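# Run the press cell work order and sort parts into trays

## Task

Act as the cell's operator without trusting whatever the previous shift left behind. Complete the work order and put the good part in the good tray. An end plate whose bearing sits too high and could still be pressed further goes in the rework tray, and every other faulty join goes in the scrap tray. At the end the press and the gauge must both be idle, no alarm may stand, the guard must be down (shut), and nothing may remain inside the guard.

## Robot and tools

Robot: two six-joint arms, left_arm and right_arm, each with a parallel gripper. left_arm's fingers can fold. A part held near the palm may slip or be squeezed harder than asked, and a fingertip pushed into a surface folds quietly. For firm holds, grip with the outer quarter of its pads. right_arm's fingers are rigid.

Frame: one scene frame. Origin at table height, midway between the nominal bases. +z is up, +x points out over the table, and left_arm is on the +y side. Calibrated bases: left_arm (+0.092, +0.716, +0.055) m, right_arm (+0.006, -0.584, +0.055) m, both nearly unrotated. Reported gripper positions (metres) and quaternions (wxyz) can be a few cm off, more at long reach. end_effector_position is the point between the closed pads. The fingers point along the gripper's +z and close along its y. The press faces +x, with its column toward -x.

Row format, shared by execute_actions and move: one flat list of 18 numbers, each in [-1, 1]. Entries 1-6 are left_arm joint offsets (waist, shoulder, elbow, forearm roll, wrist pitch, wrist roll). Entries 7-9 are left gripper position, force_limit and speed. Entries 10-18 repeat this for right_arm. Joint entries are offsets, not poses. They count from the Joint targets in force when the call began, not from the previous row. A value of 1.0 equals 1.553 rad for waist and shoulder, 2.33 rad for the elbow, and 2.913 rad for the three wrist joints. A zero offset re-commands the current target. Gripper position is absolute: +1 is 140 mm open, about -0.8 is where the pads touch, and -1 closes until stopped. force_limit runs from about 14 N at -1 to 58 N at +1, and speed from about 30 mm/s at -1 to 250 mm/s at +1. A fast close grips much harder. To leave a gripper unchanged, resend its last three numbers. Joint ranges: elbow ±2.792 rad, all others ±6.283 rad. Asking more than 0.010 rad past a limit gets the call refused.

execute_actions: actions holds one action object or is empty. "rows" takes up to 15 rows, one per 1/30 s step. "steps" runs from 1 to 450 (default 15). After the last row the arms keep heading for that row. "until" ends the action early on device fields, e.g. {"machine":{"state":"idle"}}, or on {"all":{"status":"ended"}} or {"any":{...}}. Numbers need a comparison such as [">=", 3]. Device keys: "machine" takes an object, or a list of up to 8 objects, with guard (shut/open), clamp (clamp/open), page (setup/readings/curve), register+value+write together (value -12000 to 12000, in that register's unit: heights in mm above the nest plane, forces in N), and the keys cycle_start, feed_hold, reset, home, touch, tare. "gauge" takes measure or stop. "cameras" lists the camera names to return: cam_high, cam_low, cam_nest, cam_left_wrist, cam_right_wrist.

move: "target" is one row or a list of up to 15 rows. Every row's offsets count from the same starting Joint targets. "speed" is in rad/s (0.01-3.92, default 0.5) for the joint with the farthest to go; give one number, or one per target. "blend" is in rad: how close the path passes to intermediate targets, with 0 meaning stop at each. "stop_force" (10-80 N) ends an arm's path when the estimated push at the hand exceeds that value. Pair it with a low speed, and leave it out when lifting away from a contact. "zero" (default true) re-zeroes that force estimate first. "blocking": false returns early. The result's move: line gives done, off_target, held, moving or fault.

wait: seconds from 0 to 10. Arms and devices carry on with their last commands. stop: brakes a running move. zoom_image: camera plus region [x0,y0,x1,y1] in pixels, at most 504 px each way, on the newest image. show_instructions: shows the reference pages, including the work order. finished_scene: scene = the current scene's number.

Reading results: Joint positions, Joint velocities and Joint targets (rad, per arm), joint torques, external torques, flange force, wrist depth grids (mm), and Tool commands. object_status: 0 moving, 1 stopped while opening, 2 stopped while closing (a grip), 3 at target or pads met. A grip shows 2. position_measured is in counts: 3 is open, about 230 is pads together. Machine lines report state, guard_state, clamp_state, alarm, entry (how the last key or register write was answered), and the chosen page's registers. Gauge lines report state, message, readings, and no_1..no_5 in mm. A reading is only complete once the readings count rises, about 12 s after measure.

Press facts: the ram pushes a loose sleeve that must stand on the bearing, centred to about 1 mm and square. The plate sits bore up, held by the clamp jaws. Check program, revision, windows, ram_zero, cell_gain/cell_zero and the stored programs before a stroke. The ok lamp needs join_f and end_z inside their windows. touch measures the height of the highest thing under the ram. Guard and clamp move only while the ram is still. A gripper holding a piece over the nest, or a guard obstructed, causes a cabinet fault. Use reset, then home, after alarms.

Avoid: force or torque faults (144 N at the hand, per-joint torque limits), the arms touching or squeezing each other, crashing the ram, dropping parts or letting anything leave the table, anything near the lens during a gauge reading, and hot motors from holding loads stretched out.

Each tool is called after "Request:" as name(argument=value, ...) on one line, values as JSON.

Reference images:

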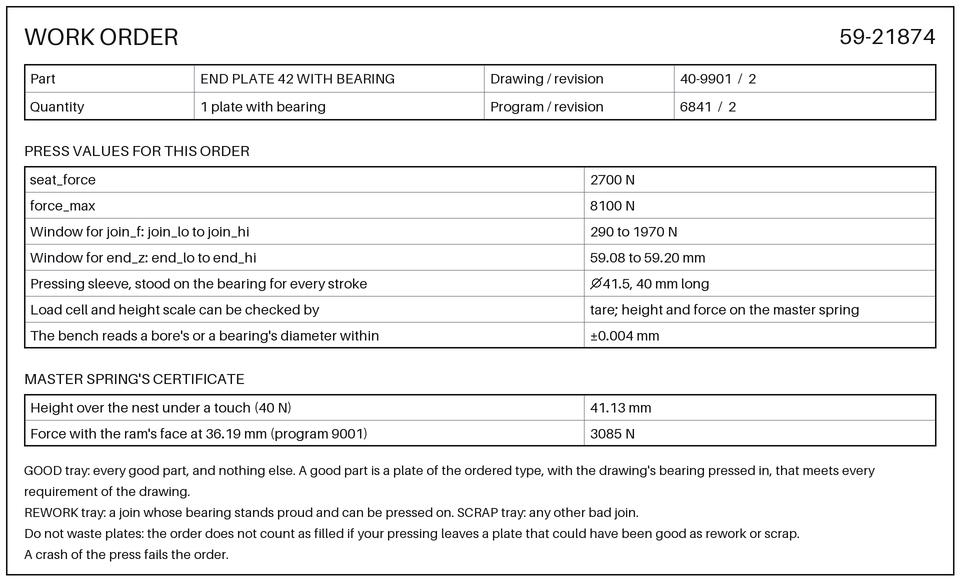

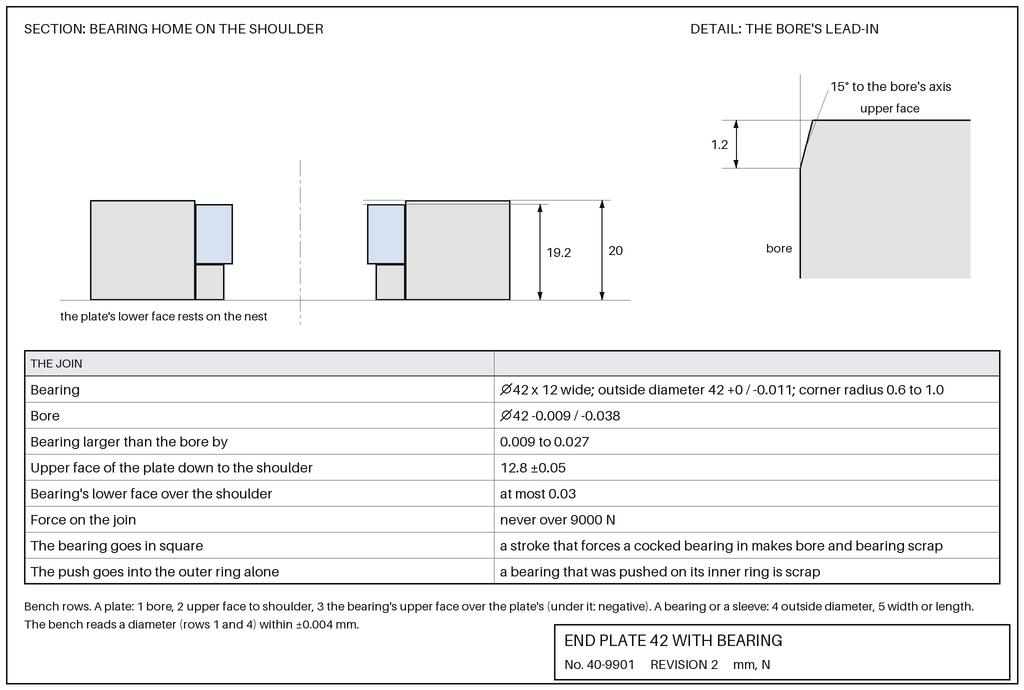

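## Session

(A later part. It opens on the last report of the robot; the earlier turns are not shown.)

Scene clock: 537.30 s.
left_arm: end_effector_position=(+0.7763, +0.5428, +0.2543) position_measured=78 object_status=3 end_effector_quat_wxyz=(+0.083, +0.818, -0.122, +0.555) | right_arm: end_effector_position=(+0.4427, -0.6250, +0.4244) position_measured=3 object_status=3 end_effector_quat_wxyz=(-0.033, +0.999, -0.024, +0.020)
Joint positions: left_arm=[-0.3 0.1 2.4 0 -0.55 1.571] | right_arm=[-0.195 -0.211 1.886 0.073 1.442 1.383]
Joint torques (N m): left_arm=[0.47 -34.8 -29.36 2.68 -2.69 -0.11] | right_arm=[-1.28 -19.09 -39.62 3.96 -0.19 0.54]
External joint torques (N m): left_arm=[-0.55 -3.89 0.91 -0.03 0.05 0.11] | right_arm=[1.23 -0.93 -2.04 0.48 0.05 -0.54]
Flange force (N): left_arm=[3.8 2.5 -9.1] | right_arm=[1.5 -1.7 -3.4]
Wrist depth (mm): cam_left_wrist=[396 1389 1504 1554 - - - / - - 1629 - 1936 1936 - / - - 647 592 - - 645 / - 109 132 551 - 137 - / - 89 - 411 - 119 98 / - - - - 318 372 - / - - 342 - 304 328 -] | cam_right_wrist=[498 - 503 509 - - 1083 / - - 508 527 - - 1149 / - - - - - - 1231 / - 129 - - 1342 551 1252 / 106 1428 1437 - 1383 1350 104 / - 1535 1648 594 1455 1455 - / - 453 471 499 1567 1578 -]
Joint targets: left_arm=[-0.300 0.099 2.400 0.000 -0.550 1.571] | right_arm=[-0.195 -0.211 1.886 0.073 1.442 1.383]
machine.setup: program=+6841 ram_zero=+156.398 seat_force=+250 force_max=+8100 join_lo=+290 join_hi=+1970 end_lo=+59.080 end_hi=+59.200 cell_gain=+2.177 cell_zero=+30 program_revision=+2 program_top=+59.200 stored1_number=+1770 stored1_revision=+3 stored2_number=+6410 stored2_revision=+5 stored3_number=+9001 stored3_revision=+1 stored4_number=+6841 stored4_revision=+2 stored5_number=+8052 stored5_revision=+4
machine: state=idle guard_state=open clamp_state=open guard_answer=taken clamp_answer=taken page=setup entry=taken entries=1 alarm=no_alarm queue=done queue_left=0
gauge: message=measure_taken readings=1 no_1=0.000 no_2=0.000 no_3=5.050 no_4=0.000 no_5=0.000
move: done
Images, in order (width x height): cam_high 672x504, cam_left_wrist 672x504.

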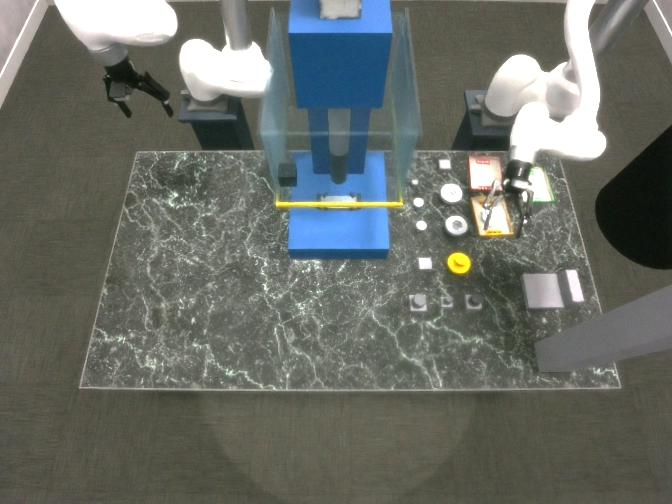

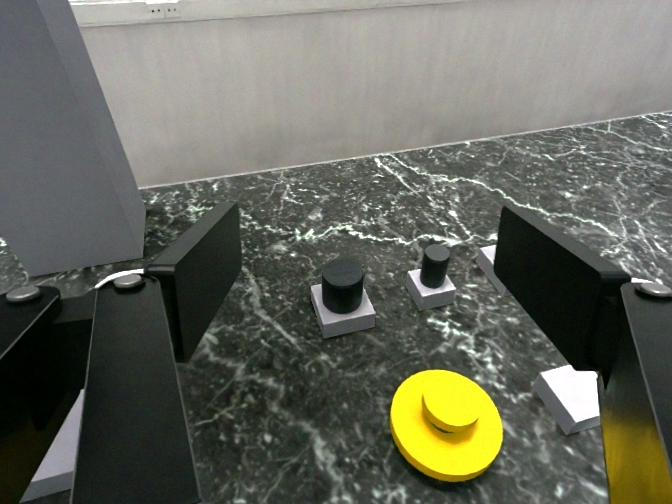

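Request:
move(target=[0.2791,0.361,-0.2648,0.6724,-0.2658,-0.2459,0.4,0,-1,0,0,0,0,0,0,1,1,1], speed=0.6, cameras=["cam_left_wrist","cam_high"])

Scene clock: 545.23 s.
left_arm: end_effector_position=(+0.8198, +0.5498, +0.1289) position_measured=78 object_status=3 end_effector_quat_wxyz=(+0.380, +0.596, -0.596, +0.380) | right_arm: end_effector_position=(+0.4427, -0.6250, +0.4244) position_measured=3 object_status=3 end_effector_quat_wxyz=(-0.033, +0.999, -0.024, +0.020)
Joint positions: left_arm=[0.134 0.66 1.783 1.958 -1.324 0.855] | right_arm=[-0.195 -0.211 1.886 0.073 1.442 1.383]
Joint torques (N m): left_arm=[0.49 -87.97 -31.48 -2.37 -1.98 -0.1] | right_arm=[-1.29 -19.26 -39.61 3.92 -0.25 0.46]
External joint torques (N m): left_arm=[-0.68 -7.28 0.98 -0.34 0.05 0.1] | right_arm=[1.24 -0.72 -1.84 0.5 0.13 -0.46]
Flange force (N): left_arm=[9.2 9.8 -0.9] | right_arm=[1.6 -1.9 -3.2]
Wrist depth (mm): cam_left_wrist=[- 626 - - 433 441 432 / - 481 382 475 - 471 464 / 369 355 - 364 - - 371 / 322 237 144 261 268 137 275 / - 89 274 264 271 119 98 / - - 244 - 255 - - / - - 218 - - - -] | cam_right_wrist=[- - - - - - 1121 / 530 - 524 - 521 505 1155 / - - 572 - 544 520 1225 / - 128 - - 1418 150 1259 / 106 1455 1514 - 1392 1367 104 / 1546 1546 1514 579 1474 1455 - / 457 451 466 494 1504 1567 -]
Joint targets: left_arm=[0.134 0.660 1.783 1.958 -1.324 0.855] | right_arm=[-0.195 -0.211 1.886 0.073 1.442 1.383]
machine.setup: program=+6841 ram_zero=+156.398 seat_force=+250 force_max=+8100 join_lo=+290 join_hi=+1970 end_lo=+59.080 end_hi=+59.200 cell_gain=+2.177 cell_zero=+30 program_revision=+2 program_top=+59.200 stored1_number=+1770 stored1_revision=+3 stored2_number=+6410 stored2_revision=+5 stored3_number=+9001 stored3_revision=+1 stored4_number=+6841 stored4_revision=+2 stored5_number=+8052 stored5_revision=+4
machine: state=idle guard_state=open clamp_state=open guard_answer=taken clamp_answer=taken page=setup entry=taken entries=1 alarm=no_alarm queue=done queue_left=0
gauge: message=measure_taken readings=1 no_1=0.000 no_2=0.000 no_3=5.050 no_4=0.000 no_5=0.000
move: done
Images, in order (width x height): cam_high 672x504, cam_left_wrist 672x504.

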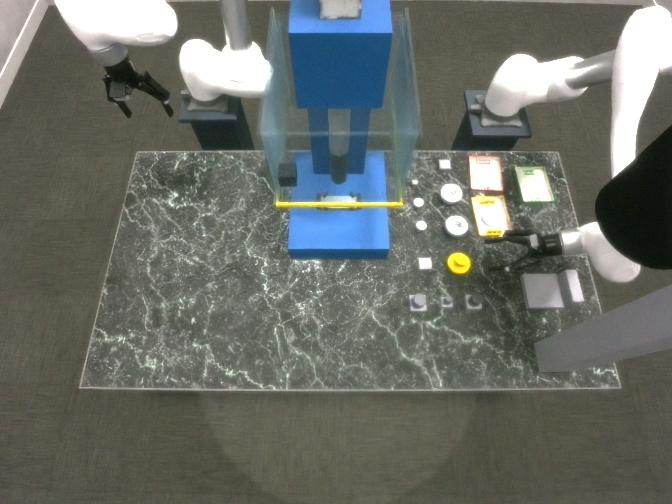

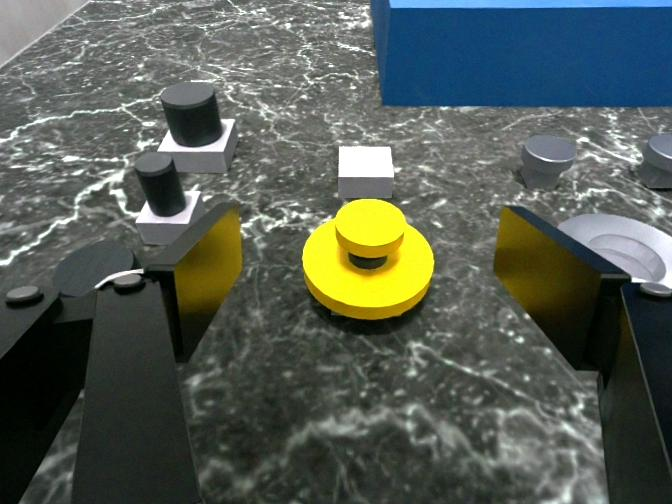

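Request:
move(target=[-0.0686,0.0662,0.0171,-0.0419,0.0360,0.0414,0.4,0,-1,0,0,0,0,0,0,1,1,1], speed=0.12, cameras=["cam_left_wrist"])

Scene clock: 561.00 s.
left_arm: end_effector_position=(+0.8138, +0.4712, +0.0406) position_measured=78 object_status=3 end_effector_quat_wxyz=(+0.380, +0.596, -0.596, +0.380) | right_arm: end_effector_position=(+0.4427, -0.6250, +0.4244) position_measured=3 object_status=3 end_effector_quat_wxyz=(-0.033, +0.999, -0.024, +0.020)
Joint positions: left_arm=[0.027 0.763 1.823 1.836 -1.219 0.975] | right_arm=[-0.195 -0.211 1.886 0.073 1.442 1.383]
Joint torques (N m): left_arm=[1.05 -91.81 -27.63 -1.73 -2.17 -0.17] | right_arm=[-1.07 -18.98 -39.71 3.89 -0.2 0.52]
External joint torques (N m): left_arm=[-1.12 -7.51 1.45 -0.23 0.05 0.17] | right_arm=[1.03 -0.96 -1.73 0.53 0.08 -0.52]
Flange force (N): left_arm=[10.5 10.0 -2.0] | right_arm=[0.9 -1.3 -3.0]
Wrist depth (mm): cam_left_wrist=[- 257 - 400 347 350 351 / 265 272 - 274 267 300 254 / - 243 241 136 142 - - / 200 - 144 149 150 137 - / - 89 164 137 137 119 98 / - - 155 152 148 - - / - - - - 139 - -] | cam_right_wrist=[498 - - - - - 1126 / - 509 515 515 - 504 1180 / - 578 - 532 - - 1231 / - 148 539 555 1342 140 1266 / 106 1418 1392 - 1358 150 104 / 1590 1514 1342 596 1428 1484 - / 1556 454 465 497 1556 1535 -]
Joint targets: left_arm=[0.027 0.763 1.823 1.836 -1.219 0.975] | right_arm=[-0.195 -0.211 1.886 0.073 1.442 1.383]
machine.setup: program=+6841 ram_zero=+156.398 seat_force=+250 force_max=+8100 join_lo=+290 join_hi=+1970 end_lo=+59.080 end_hi=+59.200 cell_gain=+2.177 cell_zero=+30 program_revision=+2 program_top=+59.200 stored1_number=+1770 stored1_revision=+3 stored2_number=+6410 stored2_revision=+5 stored3_number=+9001 stored3_revision=+1 stored4_number=+6841 stored4_revision=+2 stored5_number=+8052 stored5_revision=+4
machine: state=idle guard_state=open clamp_state=open guard_answer=taken clamp_answer=taken page=setup entry=taken entries=1 alarm=no_alarm queue=done queue_left=0
gauge: message=measure_taken readings=1 no_1=0.000 no_2=0.000 no_3=5.050 no_4=0.000 no_5=0.000
move: done
Images, in order (width x height): cam_left_wrist 672x504.

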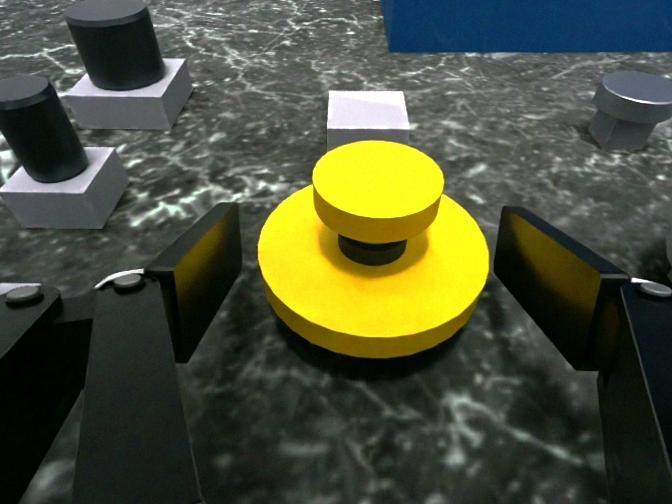

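Request:
execute_actions(actions=[{"rows":[[0,0,0,0,0,0,-1,0,-1,0,0,0,0,0,0,1,1,1]],"steps":60}], cameras=["cam_left_wrist"])

Scene clock: 566.30 s.
left_arm: end_effector_position=(+0.8137, +0.4711, +0.0406) position_measured=104 object_status=2 end_effector_quat_wxyz=(+0.380, +0.596, -0.596, +0.380) | right_arm: end_effector_position=(+0.4427, -0.6250, +0.4244) position_measured=3 object_status=3 end_effector_quat_wxyz=(-0.033, +0.999, -0.024, +0.020)
Joint positions: left_arm=[0.027 0.763 1.823 1.836 -1.219 0.975] | right_arm=[-0.195 -0.211 1.886 0.073 1.442 1.383]
Joint torques (N m): left_arm=[-4.85 -87.2 -28.57 -2.49 -0.03 0] | right_arm=[-0.7 -19.01 -39.76 3.89 -0.19 0.46]
External joint torques (N m): left_arm=[4.59 -12.16 2.16 0.51 -2.09 0] | right_arm=[0.65 -0.78 -1.55 0.52 0.07 -0.47]
Flange force (N): left_arm=[13.6 14.6 -14.3] | right_arm=[0.8 -0.5 -2.7]
Wrist depth (mm): cam_left_wrist=[370 258 - 399 351 350 349 / 203 272 300 273 286 305 254 / 201 226 - 137 233 - - / - 201 134 149 149 130 - / - 90 119 137 136 112 75 / - - - - - 144 - / - - - - 133 - -] | cam_right_wrist=[- - - 490 - - 1126 / 520 - - - - 501 1199 / - - - - 558 547 1238 / - 128 - - 573 150 1259 / 106 1428 1410 - 1375 1401 104 / 1525 1578 1504 614 1410 1465 - / 469 452 468 496 1546 1494 -]
Joint targets: left_arm=[0.027 0.763 1.823 1.836 -1.219 0.975] | right_arm=[-0.195 -0.211 1.886 0.073 1.442 1.383]
machine.setup: program=+6841 ram_zero=+156.398 seat_force=+250 force_max=+8100 join_lo=+290 join_hi=+1970 end_lo=+59.080 end_hi=+59.200 cell_gain=+2.177 cell_zero=+30 program_revision=+2 program_top=+59.200 stored1_number=+1770 stored1_revision=+3 stored2_number=+6410 stored2_revision=+5 stored3_number=+9001 stored3_revision=+1 stored4_number=+6841 stored4_revision=+2 stored5_number=+8052 stored5_revision=+4
machine: state=idle guard_state=open clamp_state=open guard_answer=taken clamp_answer=taken page=setup entry=taken entries=1 alarm=no_alarm queue=done queue_left=0
gauge: message=measure_taken readings=1 no_1=0.000 no_2=0.000 no_3=5.050 no_4=0.000 no_5=0.000
Images, in order (width x height): cam_left_wrist 672x504.

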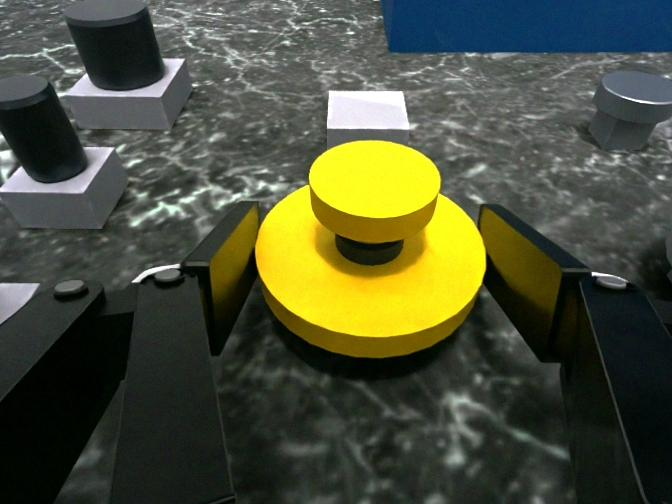

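Request:
move(target=[[0.0686,-0.0662,-0.0171,0.0419,-0.0360,-0.0414,-1,0,-1,0,0,0,0,0,0,1,1,1],[-0.2979,-0.3238,0.1295,-0.0855,0.0865,-0.0901,-1,0,-1,0,0,0,0,0,0,1,1,1],[-0.4862,-0.1613,0.0622,-0.1962,0.1465,-0.0367,-1,0,-1,0,0,0,0,0,0,1,1,1]], speed=[0.15,0.5,0.25], blend=[0.03,0.03,0], cameras=["cam_left_wrist","cam_nest"])

Request:
move(target=[0,0.0411,0.0046,-0.0234,-0.0085,0.0338,-1,0,-1,0,0,0,0,0,0,1,1,1], speed=0.02, stop_force=12, cameras=["cam_left_wrist","cam_nest"])

Scene clock: 589.53 s.
left_arm: end_effector_position=(+0.5993, +0.0111, +0.1667) position_measured=104 object_status=2 end_effector_quat_wxyz=(+0.380, +0.596, -0.596, +0.380) | right_arm: end_effector_position=(+0.4427, -0.6250, +0.4244) position_measured=3 object_status=3 end_effector_quat_wxyz=(-0.033, +0.999, -0.024, +0.020)
Joint positions: left_arm=[-0.728 0.512 1.968 1.265 -0.793 0.868] | right_arm=[-0.195 -0.211 1.886 0.073 1.442 1.383]
Joint torques (N m): left_arm=[0.52 -80.94 -35.8 -1 -3.5 -0.13] | right_arm=[-1.25 -19.1 -39.58 3.9 -0.17 0.54]
External joint torques (N m): left_arm=[-0.52 -2.03 4.51 0.63 1.54 0.13] | right_arm=[1.2 -0.82 -1.88 0.53 0.04 -0.54]
Flange force (N): left_arm=[0.3 9.1 -6.2] | right_arm=[1.4 -1.6 -3.1]
Wrist depth (mm): cam_left_wrist=[- 727 733 733 - - 2567 / - - 552 - 553 - 623 / 448 283 286 136 275 285 - / 245 245 134 146 150 141 241 / - 90 146 136 141 120 76 / - - 179 158 159 176 - / - - 160 135 141 157 -] | cam_right_wrist=[- - - - - - 1110 / - - - - - - 1161 / - - - - 534 506 1225 / - 126 579 - 1367 141 1273 / 106 1437 1410 - 1401 1350 104 / 1556 1514 1446 594 1455 1418 - / 1648 452 464 496 1624 1484 -]
Joint targets: left_arm=[-0.728 0.513 1.968 1.265 -0.793 0.868] | right_arm=[-0.195 -0.211 1.886 0.073 1.442 1.383]
machine.setup: program=+6841 ram_zero=+156.398 seat_force=+250 force_max=+8100 join_lo=+290 join_hi=+1970 end_lo=+59.080 end_hi=+59.200 cell_gain=+2.177 cell_zero=+30 program_revision=+2 program_top=+59.200 stored1_number=+1770 stored1_revision=+3 stored2_number=+6410 stored2_revision=+5 stored3_number=+9001 stored3_revision=+1 stored4_number=+6841 stored4_revision=+2 stored5_number=+8052 stored5_revision=+4
machine: state=idle guard_state=open clamp_state=open guard_answer=taken clamp_answer=taken page=setup entry=taken entries=1 alarm=no_alarm queue=done queue_left=0
gauge: message=measure_taken readings=1 no_1=0.000 no_2=0.000 no_3=5.050 no_4=0.000 no_5=0.000
move: done
Images, in order (width x height): cam_nest 672x504, cam_left_wrist 672x504.

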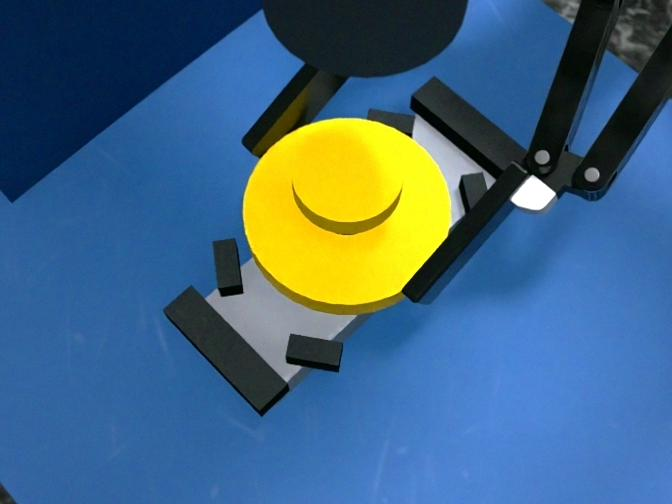

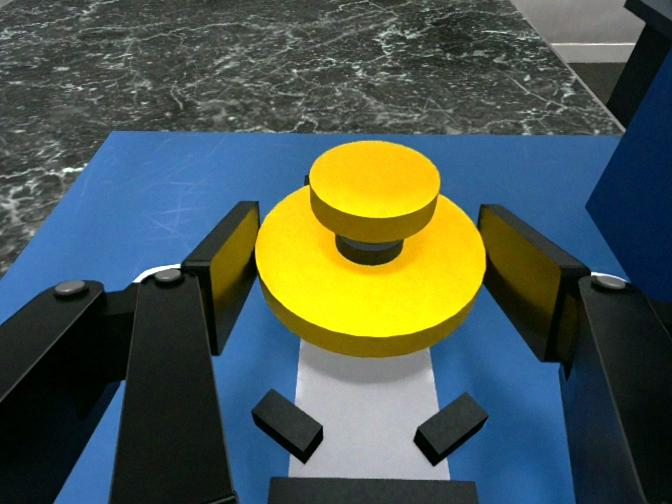

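Scene clock: 593.67 s.
left_arm: end_effector_position=(+0.5994, +0.0106, +0.1382) position_measured=104 object_status=2 end_effector_quat_wxyz=(+0.380, +0.596, -0.596, +0.380) | right_arm: end_effector_position=(+0.4427, -0.6250, +0.4244) position_measured=3 object_status=3 end_effector_quat_wxyz=(-0.033, +0.999, -0.024, +0.020)
Joint positions: left_arm=[-0.728 0.553 1.974 1.221 -0.809 0.932] | right_arm=[-0.195 -0.211 1.886 0.073 1.442 1.383]
Joint torques (N m): left_arm=[-2.66 -66.52 -28.24 0.79 1.39 0.03] | right_arm=[-1.56 -18.58 -39.61 3.96 -0.2 0.56]
External joint torques (N m): left_arm=[2.57 -18.5 -1.5 -1.02 -3.45 -0.03] | right_arm=[1.51 -1.19 -1.69 0.45 0.08 -0.56]
Flange force (N): left_arm=[14.9 10.4 -23.5] | right_arm=[0.7 -2.3 -2.9]
Wrist depth (mm): cam_left_wrist=[- 665 651 - 645 703 2147 / - 281 284 287 283 280 - / 237 236 239 136 192 230 240 / 205 199 134 149 149 141 199 / - 90 140 136 139 119 76 / - - 142 126 126 143 - / - - - 105 - 128 -] | cam_right_wrist=[- 519 504 - - 481 1132 / 531 552 - - - - 1186 / - - 569 - - - 1231 / - 128 569 582 - 141 1273 / 106 1418 1401 812 1410 1401 104 / 1514 1567 - 572 1525 1455 - / 1636 456 466 495 1556 1546 -]
Joint targets: left_arm=[-0.728 0.553 1.974 1.221 -0.809 0.932] | right_arm=[-0.195 -0.211 1.886 0.073 1.442 1.383]
machine.setup: program=+6841 ram_zero=+156.398 seat_force=+250 force_max=+8100 join_lo=+290 join_hi=+1970 end_lo=+59.080 end_hi=+59.200 cell_gain=+2.177 cell_zero=+30 program_revision=+2 program_top=+59.200 stored1_number=+1770 stored1_revision=+3 stored2_number=+6410 stored2_revision=+5 stored3_number=+9001 stored3_revision=+1 stored4_number=+6841 stored4_revision=+2 stored5_number=+8052 stored5_revision=+4
machine: state=idle guard_state=open clamp_state=open guard_answer=taken clamp_answer=taken page=setup entry=taken entries=1 alarm=no_alarm queue=done queue_left=0
gauge: message=measure_taken readings=1 no_1=0.000 no_2=0.000 no_3=5.050 no_4=0.000 no_5=0.000
move: contact (left_arm); left_arm: the wrist roll is farthest, 0.035 rad from its target
Images, in order (width x height): cam_nest 672x504, cam_left_wrist 672x504.

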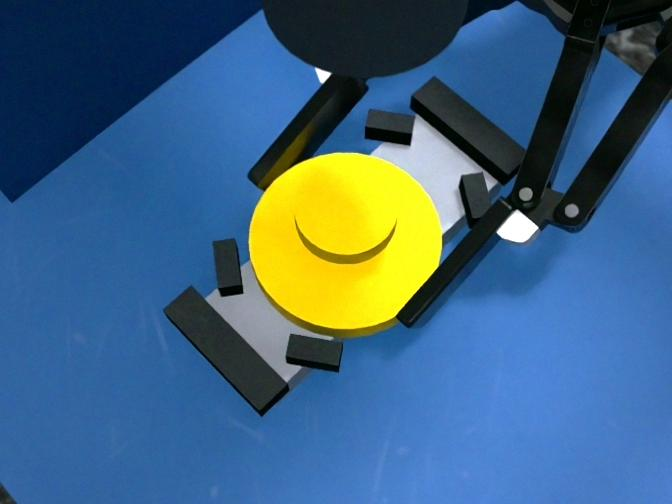

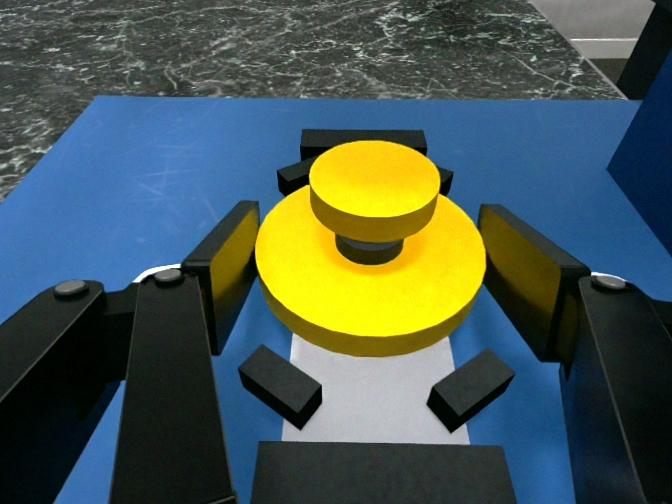

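Request:
execute_actions(actions=[{"rows":[[0,0,0,0,0,0,0.5,0,-1,0,0,0,0,0,0,1,1,1]],"steps":60}])

Request:
move(target=[[0.1882,-0.1883,0.0647,0.1258,-0.0543,-0.0753,0.5,0,-1,0,0,0,0,0,0,1,1,1],[0.3029,-0.2297,0.0801,0.1736,-0.0975,-0.0828,0.5,0,-1,0,0,0,0,0,0,1,1,1]], speed=[0.25,0.4], blend=[0.05,0], cameras=["cam_left_wrist","cam_nest"])

Request:
execute_actions(actions=[{"machine":[{"clamp":"clamp"},{"guard":"shut"},{"touch":true,"page":"readings"}],"steps":450,"until":{"machine":{"queue":["!=","running"]}}}], cameras=["cam_nest","cam_low"])

Scene clock: 610.27 s.
left_arm: end_effector_position=(+0.5994, +0.0106, +0.1382) position_measured=66 object_status=3 end_effector_quat_wxyz=(+0.380, +0.596, -0.596, +0.380) | right_arm: end_effector_position=(+0.4427, -0.6250, +0.4244) position_measured=3 object_status=3 end_effector_quat_wxyz=(-0.033, +0.999, -0.024, +0.020)
Joint positions: left_arm=[-0.728 0.553 1.974 1.221 -0.809 0.932] | right_arm=[-0.195 -0.211 1.886 0.073 1.442 1.383]
Joint torques (N m): left_arm=[0.18 -78.4 -31.07 -0.03 -2.16 -0.07] | right_arm=[-1.12 -18.72 -39.51 3.92 -0.21 0.49]
External joint torques (N m): left_arm=[-0.19 -6.87 1.27 -0.21 0.1 0.07] | right_arm=[1.1 -1.27 -1.89 0.5 0.1 -0.49]
Flange force (N): left_arm=[6.0 8.1 -8.9] | right_arm=[0.7 -1.6 -3.3]
Wrist depth (mm): cam_left_wrist=[- - - - 687 - - / 496 283 532 528 281 278 - / 236 237 238 136 183 238 237 / 205 119 149 149 149 145 191 / - 89 166 136 139 166 102 / - 150 143 126 125 147 - / - - 128 104 120 128 -] | cam_right_wrist=[- 501 498 489 - - 1155 / - 525 516 516 - 508 1167 / - - - 555 - 537 1218 / - 128 - - - 150 1281 / 106 1465 1465 - 1392 1375 104 / 1590 1494 1556 579 1437 1455 - / 1624 453 469 496 1535 1535 -]
Joint targets: left_arm=[-0.728 0.553 1.974 1.221 -0.809 0.932] | right_arm=[-0.195 -0.211 1.886 0.073 1.442 1.383]
machine.setup: program=+6841 ram_zero=+156.398 seat_force=+250 force_max=+8100 join_lo=+290 join_hi=+1970 end_lo=+59.080 end_hi=+59.200 cell_gain=+2.177 cell_zero=+30 program_revision=+2 program_top=+59.200 stored1_number=+1770 stored1_revision=+3 stored2_number=+6410 stored2_revision=+5 stored3_number=+9001 stored3_revision=+1 stored4_number=+6841 stored4_revision=+2 stored5_number=+8052 stored5_revision=+4
machine: state=idle guard_state=open clamp_state=open guard_answer=taken clamp_answer=taken page=setup entry=taken entries=1 alarm=no_alarm queue=done queue_left=0
gauge: message=measure_taken readings=1 no_1=0.000 no_2=0.000 no_3=5.050 no_4=0.000 no_5=0.000

Scene clock: 612.60 s.
left_arm: end_effector_position=(+0.5994, +0.3181, +0.2794) position_measured=66 object_status=3 end_effector_quat_wxyz=(+0.380, +0.597, -0.596, +0.379) | right_arm: end_effector_position=(+0.4427, -0.6250, +0.4244) position_measured=3 object_status=3 end_effector_quat_wxyz=(-0.033, +0.999, -0.024, +0.020)
Joint positions: left_arm=[-0.258 0.197 2.161 1.727 -1.093 0.69] | right_arm=[-0.195 -0.211 1.886 0.073 1.442 1.383]
Joint torques (N m): left_arm=[1.02 -49.82 -34.88 -2.03 -1.73 -0.08] | right_arm=[-1.28 -19.22 -39.72 3.91 -0.21 0.52]
External joint torques (N m): left_arm=[-1.16 -4.64 1.12 -0.18 0.09 0.08] | right_arm=[1.23 -0.79 -1.93 0.54 0.08 -0.53]
Flange force (N): left_arm=[5.0 9.0 -1.3] | right_arm=[1.6 -1.7 -3.3]
Wrist depth (mm): cam_left_wrist=[826 1031 - - - 406 - / 779 757 740 531 557 388 - / - 658 468 443 480 - 1874 / - 117 380 381 383 136 1564 / - 89 396 394 378 135 102 / - - 390 - - 407 - / - - 364 - - - -] | cam_right_wrist=[500 - 508 455 487 - 1115 / - - - - 501 - 1155 / 566 - - - - 532 1245 / 576 128 614 - 590 149 1273 / 106 127 1418 - 1383 1392 104 / 1578 1556 1410 573 1535 1474 - / 1578 449 467 499 1484 1455 -]
Joint targets: left_arm=[-0.258 0.197 2.161 1.727 -1.093 0.690] | right_arm=[-0.195 -0.211 1.886 0.073 1.442 1.383]
machine.setup: program=+6841 ram_zero=+156.398 seat_force=+250 force_max=+8100 join_lo=+290 join_hi=+1970 end_lo=+59.080 end_hi=+59.200 cell_gain=+2.177 cell_zero=+30 program_revision=+2 program_top=+59.200 stored1_number=+1770 stored1_revision=+3 stored2_number=+6410 stored2_revision=+5 stored3_number=+9001 stored3_revision=+1 stored4_number=+6841 stored4_revision=+2 stored5_number=+8052 stored5_revision=+4
machine: state=idle guard_state=open clamp_state=open guard_answer=taken clamp_answer=taken page=setup entry=taken entries=1 alarm=no_alarm queue=done queue_left=0
gauge: message=measure_taken readings=1 no_1=0.000 no_2=0.000 no_3=5.050 no_4=0.000 no_5=0.000
move: done
Images, in order (width x height): cam_nest 672x504, cam_left_wrist 672x504.

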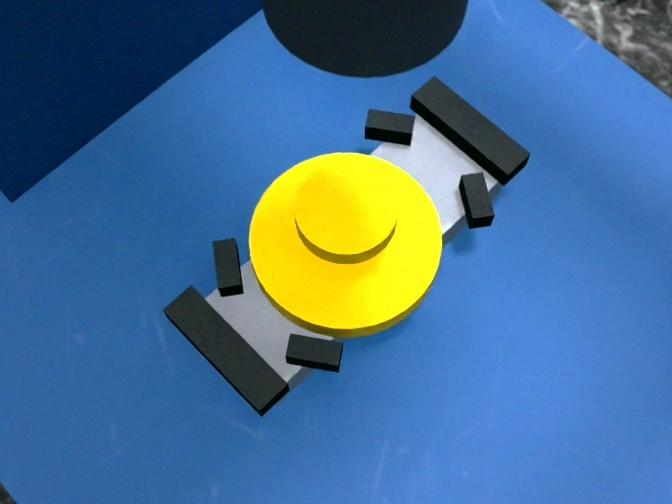

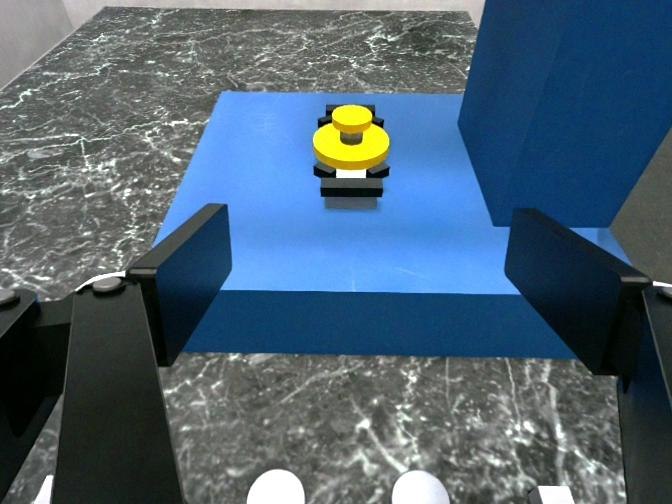

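Scene clock: 627.80 s.
left_arm: end_effector_position=(+0.5994, +0.3182, +0.2794) position_measured=66 object_status=3 end_effector_quat_wxyz=(+0.380, +0.597, -0.596, +0.379) | right_arm: end_effector_position=(+0.4427, -0.6250, +0.4244) position_measured=3 object_status=3 end_effector_quat_wxyz=(-0.033, +0.999, -0.024, +0.020)
Joint positions: left_arm=[-0.258 0.197 2.161 1.727 -1.093 0.69] | right_arm=[-0.195 -0.211 1.886 0.073 1.442 1.383]
Joint torques (N m): left_arm=[0.22 -49.68 -35.22 -1.89 -1.7 -0.14] | right_arm=[-0.98 -19.09 -39.73 3.98 -0.19 0.55]
External joint torques (N m): left_arm=[-0.3 -4.88 1.1 -0.34 0.07 0.14] | right_arm=[0.94 -0.9 -1.79 0.46 0.06 -0.55]
Flange force (N): left_arm=[4.4 9.0 -2.7] | right_arm=[1.1 -1.0 -3.1]
Wrist depth (mm): cam_left_wrist=[- - 905 1036 - 329 314 / - 774 565 598 560 354 320 / 577 645 499 434 473 366 1711 / - 116 356 392 405 136 1534 / - 89 398 395 392 375 102 / - - 395 390 398 396 - / - - - 357 350 350 -] | cam_right_wrist=[- 521 - 496 - - 1115 / - 524 - 536 - - 1132 / - - - - - 531 1259 / - 128 572 606 1465 149 1342 / 106 1437 1410 - 1401 1367 104 / 1567 1535 1375 602 1437 1474 - / 1601 453 477 494 1494 1546 -]
Joint targets: left_arm=[-0.258 0.197 2.161 1.727 -1.093 0.690] | right_arm=[-0.195 -0.211 1.886 0.073 1.442 1.383]
Tool commands: left_gripper/position=+0.5 left_gripper/force_limit=+0.0 left_gripper/speed=-1.0 right_gripper/position=+1.0 right_gripper/force_limit=+1.0 right_gripper/speed=+1.0
machine.readings: force=+0 touch_z=+0.000 join_f=+0 peak_f=+532 end_z=+65.042 ok=+0 pos_z=+163.602 cycles=+1
machine: state=busy guard_state=shut clamp_state=clamped guard_answer=taken clamp_answer=taken page=readings entry=taken entries=2 alarm=no_alarm queue=running queue_left=0
gauge: message=measure_taken readings=1 no_1=0.000 no_2=0.000 no_3=5.050 no_4=0.000 no_5=0.000
Images, in order (width x height): cam_low 672x504, cam_nest 672x504.

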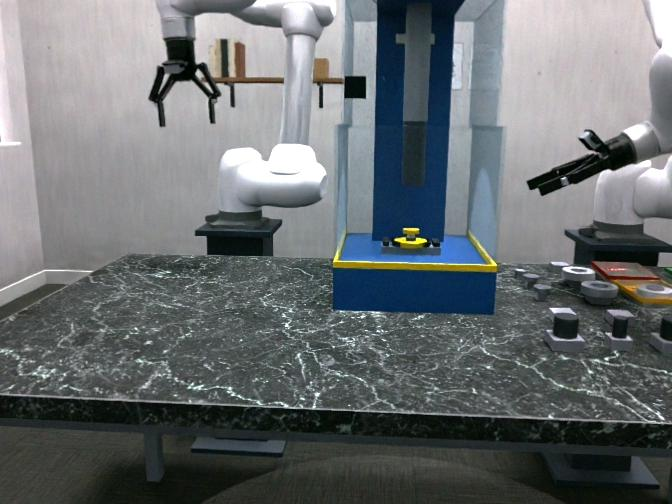

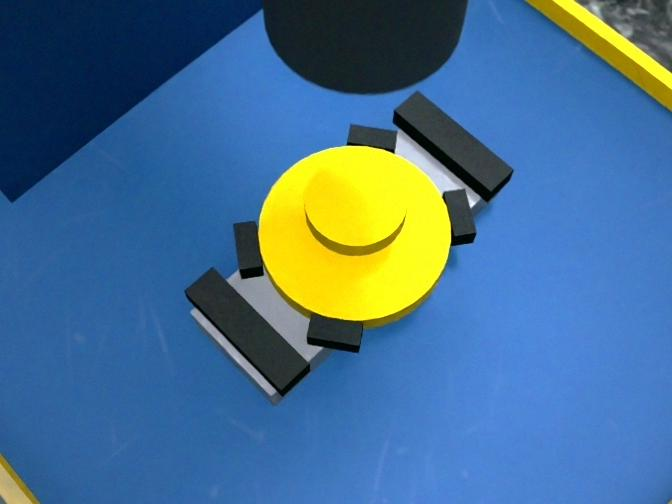

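Request:
execute_actions(actions=[{"steps":450,"until":{"machine":{"queue":["!=","running"]}}}])

Scene clock: 632.17 s.
left_arm: end_effector_position=(+0.5994, +0.3182, +0.2794) position_measured=66 object_status=3 end_effector_quat_wxyz=(+0.380, +0.597, -0.596, +0.379) | right_arm: end_effector_position=(+0.4427, -0.6250, +0.4244) position_measured=3 object_status=3 end_effector_quat_wxyz=(-0.033, +0.999, -0.024, +0.020)
Joint positions: left_arm=[-0.258 0.197 2.161 1.727 -1.093 0.69] | right_arm=[-0.195 -0.211 1.886 0.073 1.442 1.383]
Joint torques (N m): left_arm=[0.45 -49.5 -35.14 -1.97 -1.7 -0.09] | right_arm=[-1.33 -19.18 -39.61 3.93 -0.12 0.49]
External joint torques (N m): left_arm=[-0.52 -4.9 1.22 -0.25 0.07 0.09] | right_arm=[1.3 -0.76 -1.77 0.48 0 -0.49]
Flange force (N): left_arm=[4.7 9.2 -2.5] | right_arm=[1.4 -1.9 -2.8]
Wrist depth (mm): cam_left_wrist=[2249 1027 - 1018 945 - 295 / 747 - 553 528 589 - - / 701 - 468 435 467 402 1936 / 517 117 351 390 383 136 1495 / - 89 411 373 388 362 102 / - - - - 407 - - / - - 357 356 309 - -] | cam_right_wrist=[- - - - 475 - 1126 / - - - - - - 1149 / 562 - - - - - 1218 / - 148 609 - - 551 1252 / 106 1375 1437 - 1350 1375 104 / 1525 1648 1546 581 1567 1465 - / 1590 457 469 499 1556 1556 -]
Joint targets: left_arm=[-0.258 0.197 2.161 1.727 -1.093 0.690] | right_arm=[-0.195 -0.211 1.886 0.073 1.442 1.383]
Tool commands: left_gripper/position=+0.5 left_gripper/force_limit=+0.0 left_gripper/speed=-1.0 right_gripper/position=+1.0 right_gripper/force_limit=+1.0 right_gripper/speed=+1.0
machine.readings: force=+0 touch_z=+41.113 join_f=+0 peak_f=+532 end_z=+65.042 ok=+0 pos_z=+163.602 cycles=+1
machine: state=idle guard_state=shut clamp_state=clamped guard_answer=taken clamp_answer=taken page=readings entry=taken entries=2 alarm=no_alarm queue=done queue_left=0
gauge: message=measure_taken readings=1 no_1=0.000 no_2=0.000 no_3=5.050 no_4=0.000 no_5=0.000

Request:
execute_actions(actions=[{"machine":[{"register":"program","value":9001,"write":true,"page":"setup"},{"cycle_start":true}],"steps":450,"until":{"machine":{"queue":["!=","running"]}}}])

Request:
execute_actions(actions=[{"machine":{"page":"readings"},"steps":5}])

Request:
execute_actions(actions=[{"machine":{"page":"curve"},"steps":5}])

Scene clock: 642.53 s.
left_arm: end_effector_position=(+0.5994, +0.3182, +0.2794) position_measured=66 object_status=3 end_effector_quat_wxyz=(+0.380, +0.597, -0.596, +0.379) | right_arm: end_effector_position=(+0.4427, -0.6250, +0.4244) position_measured=3 object_status=3 end_effector_quat_wxyz=(-0.033, +0.999, -0.024, +0.020)
Joint positions: left_arm=[-0.258 0.197 2.161 1.727 -1.093 0.69] | right_arm=[-0.195 -0.211 1.886 0.073 1.442 1.383]
Joint torques (N m): left_arm=[0.47 -49.93 -35.01 -2.01 -1.68 -0.08] | right_arm=[-1.05 -18.84 -39.73 3.89 -0.15 0.51]
External joint torques (N m): left_arm=[-0.56 -4.61 1.01 -0.22 0.05 0.08] | right_arm=[1 -1.2 -1.86 0.55 0.03 -0.52]
Flange force (N): left_arm=[4.6 8.5 -2.3] | right_arm=[0.7 -1.3 -3.2]
Wrist depth (mm): cam_left_wrist=[956 - - - - 345 - / 779 - 551 558 585 348 336 / - - 505 433 471 - 1675 / 548 117 381 392 394 136 1476 / - 89 398 393 - 135 102 / - - - 400 402 - - / - - 360 359 357 - -] | cam_right_wrist=[- - - 491 463 500 1143 / - - - - 524 495 1167 / - 558 - - - - 1231 / - 137 585 - - 141 1288 / 106 128 1418 - 1375 1358 104 / 1556 1765 1446 552 1465 1455 - / 1624 452 467 498 588 1428 -]
Joint targets: left_arm=[-0.258 0.197 2.161 1.727 -1.093 0.690] | right_arm=[-0.195 -0.211 1.886 0.073 1.442 1.383]
Tool commands: left_gripper/position=+0.5 left_gripper/force_limit=+0.0 left_gripper/speed=-1.0 right_gripper/position=+1.0 right_gripper/force_limit=+1.0 right_gripper/speed=+1.0
machine.setup: program=+9001 ram_zero=+156.398 seat_force=+250 force_max=+8100 join_lo=+290 join_hi=+1970 end_lo=+59.080 end_hi=+59.200 cell_gain=+2.177 cell_zero=+30 program_revision=+1 program_top=+36.190 stored1_number=+1770 stored1_revision=+3 stored2_number=+6410 stored2_revision=+5 stored3_number=+9001 stored3_revision=+1 stored4_number=+6841 stored4_revision=+2 stored5_number=+8052 stored5_revision=+4
machine: state=done guard_state=shut clamp_state=clamped guard_answer=taken clamp_answer=taken page=setup entry=taken entries=4 alarm=no_alarm queue=done queue_left=0
gauge: message=measure_taken readings=1 no_1=0.000 no_2=0.000 no_3=5.050 no_4=0.000 no_5=0.000

Scene clock: 642.90 s.
left_arm: end_effector_position=(+0.5994, +0.3182, +0.2794) position_measured=66 object_status=3 end_effector_quat_wxyz=(+0.380, +0.597, -0.596, +0.379) | right_arm: end_effector_position=(+0.4427, -0.6250, +0.4244) position_measured=3 object_status=3 end_effector_quat_wxyz=(-0.033, +0.999, -0.024, +0.020)
Joint positions: left_arm=[-0.258 0.197 2.161 1.727 -1.093 0.69] | right_arm=[-0.195 -0.211 1.886 0.073 1.442 1.383]
Joint torques (N m): left_arm=[0.2 -49.5 -35.17 -1.89 -1.71 -0.1] | right_arm=[-1.05 -19.16 -39.81 3.96 -0.22 0.44]
External joint torques (N m): left_arm=[-0.3 -4.96 1.14 -0.34 0.08 0.1] | right_arm=[1 -0.69 -1.57 0.46 0.1 -0.45]
Flange force (N): left_arm=[4.6 9.1 -2.8] | right_arm=[1.2 -1.3 -2.7]
Wrist depth (mm): cam_left_wrist=[2386 - - 1069 1104 311 296 / - 764 558 580 587 - - / 626 - 466 434 454 - 1817 / 543 117 380 392 384 136 1534 / - 89 381 410 405 135 102 / - - 398 410 412 - - / - - 359 - 319 - -] | cam_right_wrist=[- 515 521 491 462 - 1099 / 551 518 525 525 - 536 1167 / - - - - - - 1281 / - 128 - - 569 141 1266 / 106 1401 1455 - 1392 1383 104 / 1578 1556 1494 594 1474 1455 - / 1578 456 469 496 1556 1546 -]
Joint targets: left_arm=[-0.258 0.197 2.161 1.727 -1.093 0.690] | right_arm=[-0.195 -0.211 1.886 0.073 1.442 1.383]
Tool commands: left_gripper/position=+0.5 left_gripper/force_limit=+0.0 left_gripper/speed=-1.0 right_gripper/position=+1.0 right_gripper/force_limit=+1.0 right_gripper/speed=+1.0
machine.readings: force=+0 touch_z=+41.113 join_f=+2917 peak_f=+3092 end_z=+36.188 ok=+0 pos_z=+163.602 cycles=+2
machine: state=done guard_state=shut clamp_state=clamped guard_answer=taken clamp_answer=taken page=readings entry=taken entries=4 alarm=no_alarm queue=done queue_left=0
gauge: message=measure_taken readings=1 no_1=0.000 no_2=0.000 no_3=5.050 no_4=0.000 no_5=0.000

Scene clock: 643.27 s.
left_arm: end_effector_position=(+0.5994, +0.3182, +0.2794) position_measured=66 object_status=3 end_effector_quat_wxyz=(+0.380, +0.597, -0.596, +0.379) | right_arm: end_effector_position=(+0.4427, -0.6250, +0.4244) position_measured=3 object_status=3 end_effector_quat_wxyz=(-0.033, +0.999, -0.024, +0.020)
Joint positions: left_arm=[-0.258 0.197 2.161 1.727 -1.093 0.69] | right_arm=[-0.195 -0.211 1.886 0.073 1.442 1.383]
Joint torques (N m): left_arm=[0.62 -49.51 -35.17 -1.94 -1.75 -0.19] | right_arm=[-1.09 -18.7 -39.77 3.92 -0.23 0.52]
External joint torques (N m): left_arm=[-0.69 -4.81 1.38 -0.28 0.12 0.19] | right_arm=[1.05 -1.24 -1.65 0.5 0.11 -0.52]
Flange force (N): left_arm=[4.4 9.5 -2.0] | right_arm=[0.3 -1.4 -3.0]
Wrist depth (mm): cam_left_wrist=[- - 1036 1031 - - - / 823 - 576 589 579 - - / - 633 450 437 470 - 1564 / - 117 379 388 395 136 1524 / - 89 - 394 396 134 102 / - - - - 403 410 - / - - 364 349 - 364 -] | cam_right_wrist=[- - 506 - - 479 1132 / - - - - 508 508 1143 / - 553 - - 543 534 1238 / - 127 - - 549 150 1281 / 106 1410 1410 - 1418 1375 104 / 1578 1446 1514 565 - 1410 - / 1636 455 466 495 1546 1578 -]
Joint targets: left_arm=[-0.258 0.197 2.161 1.727 -1.093 0.690] | right_arm=[-0.195 -0.211 1.886 0.073 1.442 1.383]
Tool commands: left_gripper/position=+0.5 left_gripper/force_limit=+0.0 left_gripper/speed=-1.0 right_gripper/position=+1.0 right_gripper/force_limit=+1.0 right_gripper/speed=+1.0
machine.curve: curve1_z=+42.190 curve1_f=-5 curve2_z=+41.333 curve2_f=+17 curve3_z=+40.476 curve3_f=+441 curve4_z=+39.619 curve4_f=+977 curve5_z=+38.761 curve5_f=+1496 curve6_z=+37.904 curve6_f=+2025 curve7_z=+37.047 curve7_f=+2543 curve8_z=+36.190 curve8_f=+3091
machine: state=done guard_state=shut clamp_state=clamped guard_answer=taken clamp_answer=taken page=curve entry=taken entries=4 alarm=no_alarm queue=done queue_left=0
gauge: message=measure_taken readings=1 no_1=0.000 no_2=0.000 no_3=5.050 no_4=0.000 no_5=0.000

Request:
execute_actions(actions=[{"machine":[{"register":"program","value":6841,"write":true,"page":"setup"},{"register":"seat_force","value":2700,"write":true},{"guard":"open"},{"clamp":"open"}],"steps":300,"until":{"machine":{"queue":["!=","running"]}}}])

Scene clock: 652.60 s.
left_arm: end_effector_position=(+0.5994, +0.3182, +0.2794) position_measured=66 object_status=3 end_effector_quat_wxyz=(+0.380, +0.597, -0.596, +0.379) | right_arm: end_effector_position=(+0.4427, -0.6250, +0.4244) position_measured=3 object_status=3 end_effector_quat_wxyz=(-0.033, +0.999, -0.024, +0.020)
Joint positions: left_arm=[-0.258 0.197 2.161 1.727 -1.093 0.69] | right_arm=[-0.195 -0.211 1.886 0.073 1.442 1.383]
Joint torques (N m): left_arm=[0.13 -49.59 -34.92 -1.94 -1.67 -0.1] | right_arm=[-1.37 -19.37 -39.65 3.98 -0.12 0.47]
External joint torques (N m): left_arm=[-0.17 -4.98 0.71 -0.31 0.05 0.1] | right_arm=[1.31 -0.55 -1.83 0.44 -0.01 -0.47]
Flange force (N): left_arm=[4.9 8.3 -3.1] | right_arm=[1.9 -2.0 -2.9]
Wrist depth (mm): cam_left_wrist=[1737 1031 1005 2228 933 - - / 795 727 612 524 556 463 316 / - - 472 437 461 - 2187 / - 116 383 396 393 136 1524 / - 89 395 414 406 135 102 / - 402 410 - - - - / - - 350 - 358 - -] | cam_right_wrist=[- 499 - 481 - - 1088 / 530 - - 473 541 503 1155 / 578 - - - 529 530 1205 / - 127 - 575 1288 150 1281 / 106 149 1455 - 1410 1367 104 / 1590 1535 1546 587 1455 1455 - / 1590 453 468 491 599 1504 -]
Joint targets: left_arm=[-0.258 0.197 2.161 1.727 -1.093 0.690] | right_arm=[-0.195 -0.211 1.886 0.073 1.442 1.383]
Tool commands: left_gripper/position=+0.5 left_gripper/force_limit=+0.0 left_gripper/speed=-1.0 right_gripper/position=+1.0 right_gripper/force_limit=+1.0 right_gripper/speed=+1.0
machine.setup: program=+6841 ram_zero=+156.398 seat_force=+2700 force_max=+8100 join_lo=+290 join_hi=+1970 end_lo=+59.080 end_hi=+59.200 cell_gain=+2.177 cell_zero=+30 program_revision=+2 program_top=+59.200 stored1_number=+1770 stored1_revision=+3 stored2_number=+6410 stored2_revision=+5 stored3_number=+9001 stored3_revision=+1 stored4_number=+6841 stored4_revision=+2 stored5_number=+8052 stored5_revision=+4
machine: state=idle guard_state=open clamp_state=open guard_answer=taken clamp_answer=taken page=setup entry=taken entries=6 alarm=no_alarm queue=done queue_left=0
gauge: message=measure_taken readings=1 no_1=0.000 no_2=0.000 no_3=5.050 no_4=0.000 no_5=0.000

Request:
move(target=[[-0.1147,0.0415,-0.0155,-0.0478,0.0432,0.0075,0.5,0,-1,0,0,0,0,0,0,1,1,1],[-0.3029,0.2297,-0.0801,-0.1736,0.0975,0.0828,0.5,0,-1,0,0,0,0,0,0,1,1,1]], speed=[0.4,0.2], blend=[0.05,0], cameras=["cam_left_wrist","cam_nest"])

Request:
execute_actions(actions=[{"rows":[[0,0,0,0,0,0,-1,0,-1,0,0,0,0,0,0,1,1,1]],"steps":60}], cameras=["cam_left_wrist"])

Scene clock: 662.90 s.
left_arm: end_effector_position=(+0.5994, +0.0107, +0.1382) position_measured=66 object_status=3 end_effector_quat_wxyz=(+0.380, +0.596, -0.596, +0.380) | right_arm: end_effector_position=(+0.4427, -0.6250, +0.4244) position_measured=3 object_status=3 end_effector_quat_wxyz=(-0.033, +0.999, -0.024, +0.020)
Joint positions: left_arm=[-0.728 0.553 1.974 1.221 -0.809 0.932] | right_arm=[-0.195 -0.211 1.886 0.073 1.442 1.383]
Joint torques (N m): left_arm=[0.04 -78.12 -31.07 -0.05 -2.07 -0.19] | right_arm=[-1.31 -19.48 -39.6 3.93 -0.15 0.53]
External joint torques (N m): left_arm=[-0.09 -7.2 1.24 -0.18 0.01 0.19] | right_arm=[1.26 -0.37 -1.77 0.49 0.02 -0.53]
Flange force (N): left_arm=[6.0 8.4 -9.4] | right_arm=[2.1 -1.7 -2.8]
Wrist depth (mm): cam_left_wrist=[- - - - 640 669 2228 / 474 276 286 297 284 281 267 / 237 238 238 136 202 239 221 / 205 119 149 143 149 145 199 / - 89 166 132 136 166 102 / - 149 143 126 125 147 - / - - 128 105 105 131 -] | cam_right_wrist=[508 531 496 - - 491 1138 / 537 - - - - - 1161 / 565 - - 530 525 540 1252 / - 129 593 543 - 150 - / 106 1455 1428 - 1375 1358 104 / 1556 1514 1437 590 1494 1446 - / 1612 456 466 499 1504 1546 -]
Joint targets: left_arm=[-0.728 0.553 1.974 1.221 -0.809 0.932] | right_arm=[-0.195 -0.211 1.886 0.073 1.442 1.383]
machine.setup: program=+6841 ram_zero=+156.398 seat_force=+2700 force_max=+8100 join_lo=+290 join_hi=+1970 end_lo=+59.080 end_hi=+59.200 cell_gain=+2.177 cell_zero=+30 program_revision=+2 program_top=+59.200 stored1_number=+1770 stored1_revision=+3 stored2_number=+6410 stored2_revision=+5 stored3_number=+9001 stored3_revision=+1 stored4_number=+6841 stored4_revision=+2 stored5_number=+8052 stored5_revision=+4
machine: state=idle guard_state=open clamp_state=open guard_answer=taken clamp_answer=taken page=setup entry=taken entries=6 alarm=no_alarm queue=done queue_left=0
gauge: message=measure_taken readings=1 no_1=0.000 no_2=0.000 no_3=5.050 no_4=0.000 no_5=0.000
move: done
Images, in order (width x height): cam_nest 672x504, cam_left_wrist 672x504.

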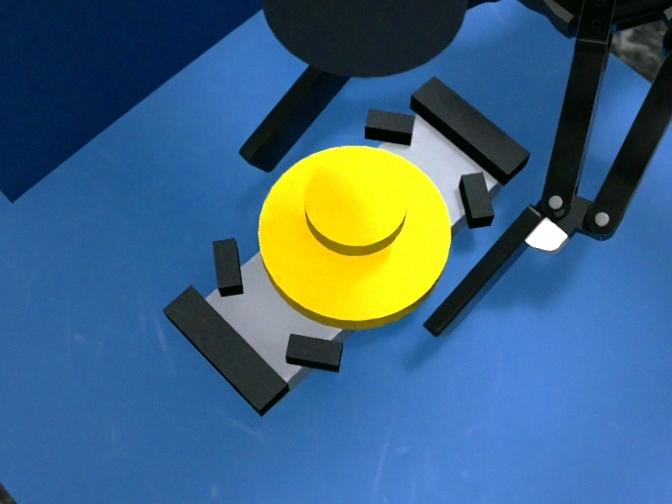

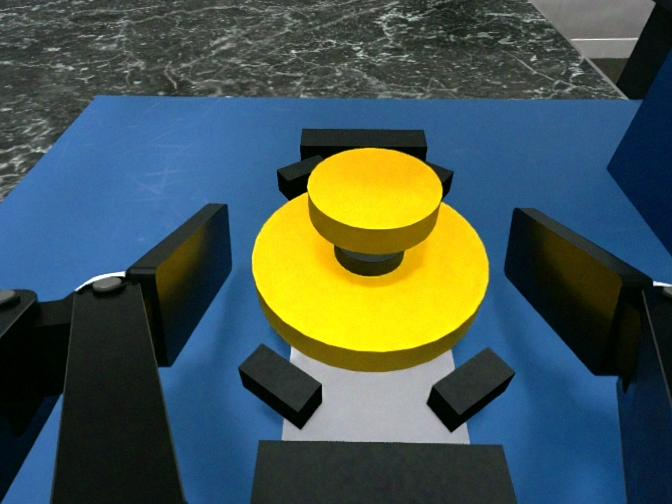

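Scene clock: 665.10 s.
left_arm: end_effector_position=(+0.5994, +0.0106, +0.1382) position_measured=104 object_status=2 end_effector_quat_wxyz=(+0.380, +0.596, -0.596, +0.380) | right_arm: end_effector_position=(+0.4427, -0.6250, +0.4244) position_measured=3 object_status=3 end_effector_quat_wxyz=(-0.033, +0.999, -0.024, +0.020)
Joint positions: left_arm=[-0.728 0.553 1.974 1.221 -0.809 0.932] | right_arm=[-0.195 -0.211 1.886 0.073 1.442 1.383]
Joint torques (N m): left_arm=[-4.41 -74.31 -29.88 0.6 -2.16 -0.12] | right_arm=[-1.01 -18.71 -39.71 3.9 -0.22 0.52]
External joint torques (N m): left_arm=[4.3 -10.73 0.04 -0.84 0.1 0.12] | right_arm=[0.97 -1.18 -1.67 0.51 0.1 -0.53]
Flange force (N): left_arm=[7.9 5.8 -16.1] | right_arm=[0.4 -1.2 -3.0]
Wrist depth (mm): cam_left_wrist=[- 691 695 - - 649 2228 / - 279 288 285 281 279 287 / 237 238 237 136 203 238 229 / 204 198 134 143 149 141 200 / - 90 135 133 136 120 76 / - - 142 125 125 143 - / - - - 105 120 128 -] | cam_right_wrist=[- 497 - 494 - - 1132 / - - - - - - 1225 / - - 563 - - - 1296 / - 134 576 - - 141 1281 / 106 1446 1428 800 1326 1401 104 / 1535 1514 1525 563 576 1455 - / 1601 456 469 497 1590 1465 -]
Joint targets: left_arm=[-0.728 0.553 1.974 1.221 -0.809 0.932] | right_arm=[-0.195 -0.211 1.886 0.073 1.442 1.383]
machine.setup: program=+6841 ram_zero=+156.398 seat_force=+2700 force_max=+8100 join_lo=+290 join_hi=+1970 end_lo=+59.080 end_hi=+59.200 cell_gain=+2.177 cell_zero=+30 program_revision=+2 program_top=+59.200 stored1_number=+1770 stored1_revision=+3 stored2_number=+6410 stored2_revision=+5 stored3_number=+9001 stored3_revision=+1 stored4_number=+6841 stored4_revision=+2 stored5_number=+8052 stored5_revision=+4
machine: state=idle guard_state=open clamp_state=open guard_answer=taken clamp_answer=taken page=setup entry=taken entries=6 alarm=no_alarm queue=done queue_left=0
gauge: message=measure_taken readings=1 no_1=0.000 no_2=0.000 no_3=5.050 no_4=0.000 no_5=0.000
Images, in order (width x height): cam_left_wrist 672x504.

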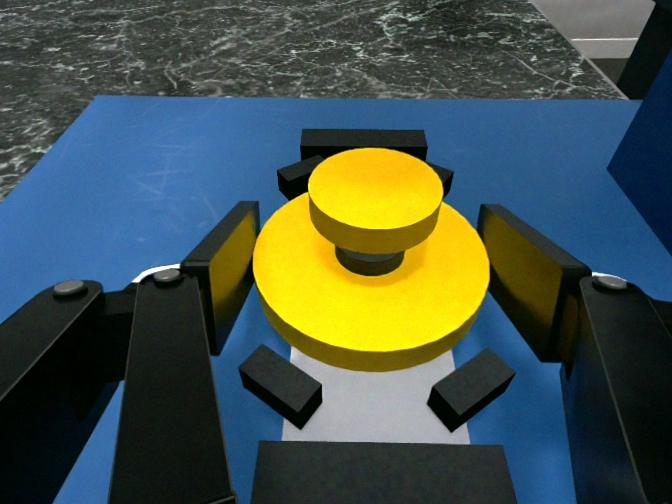

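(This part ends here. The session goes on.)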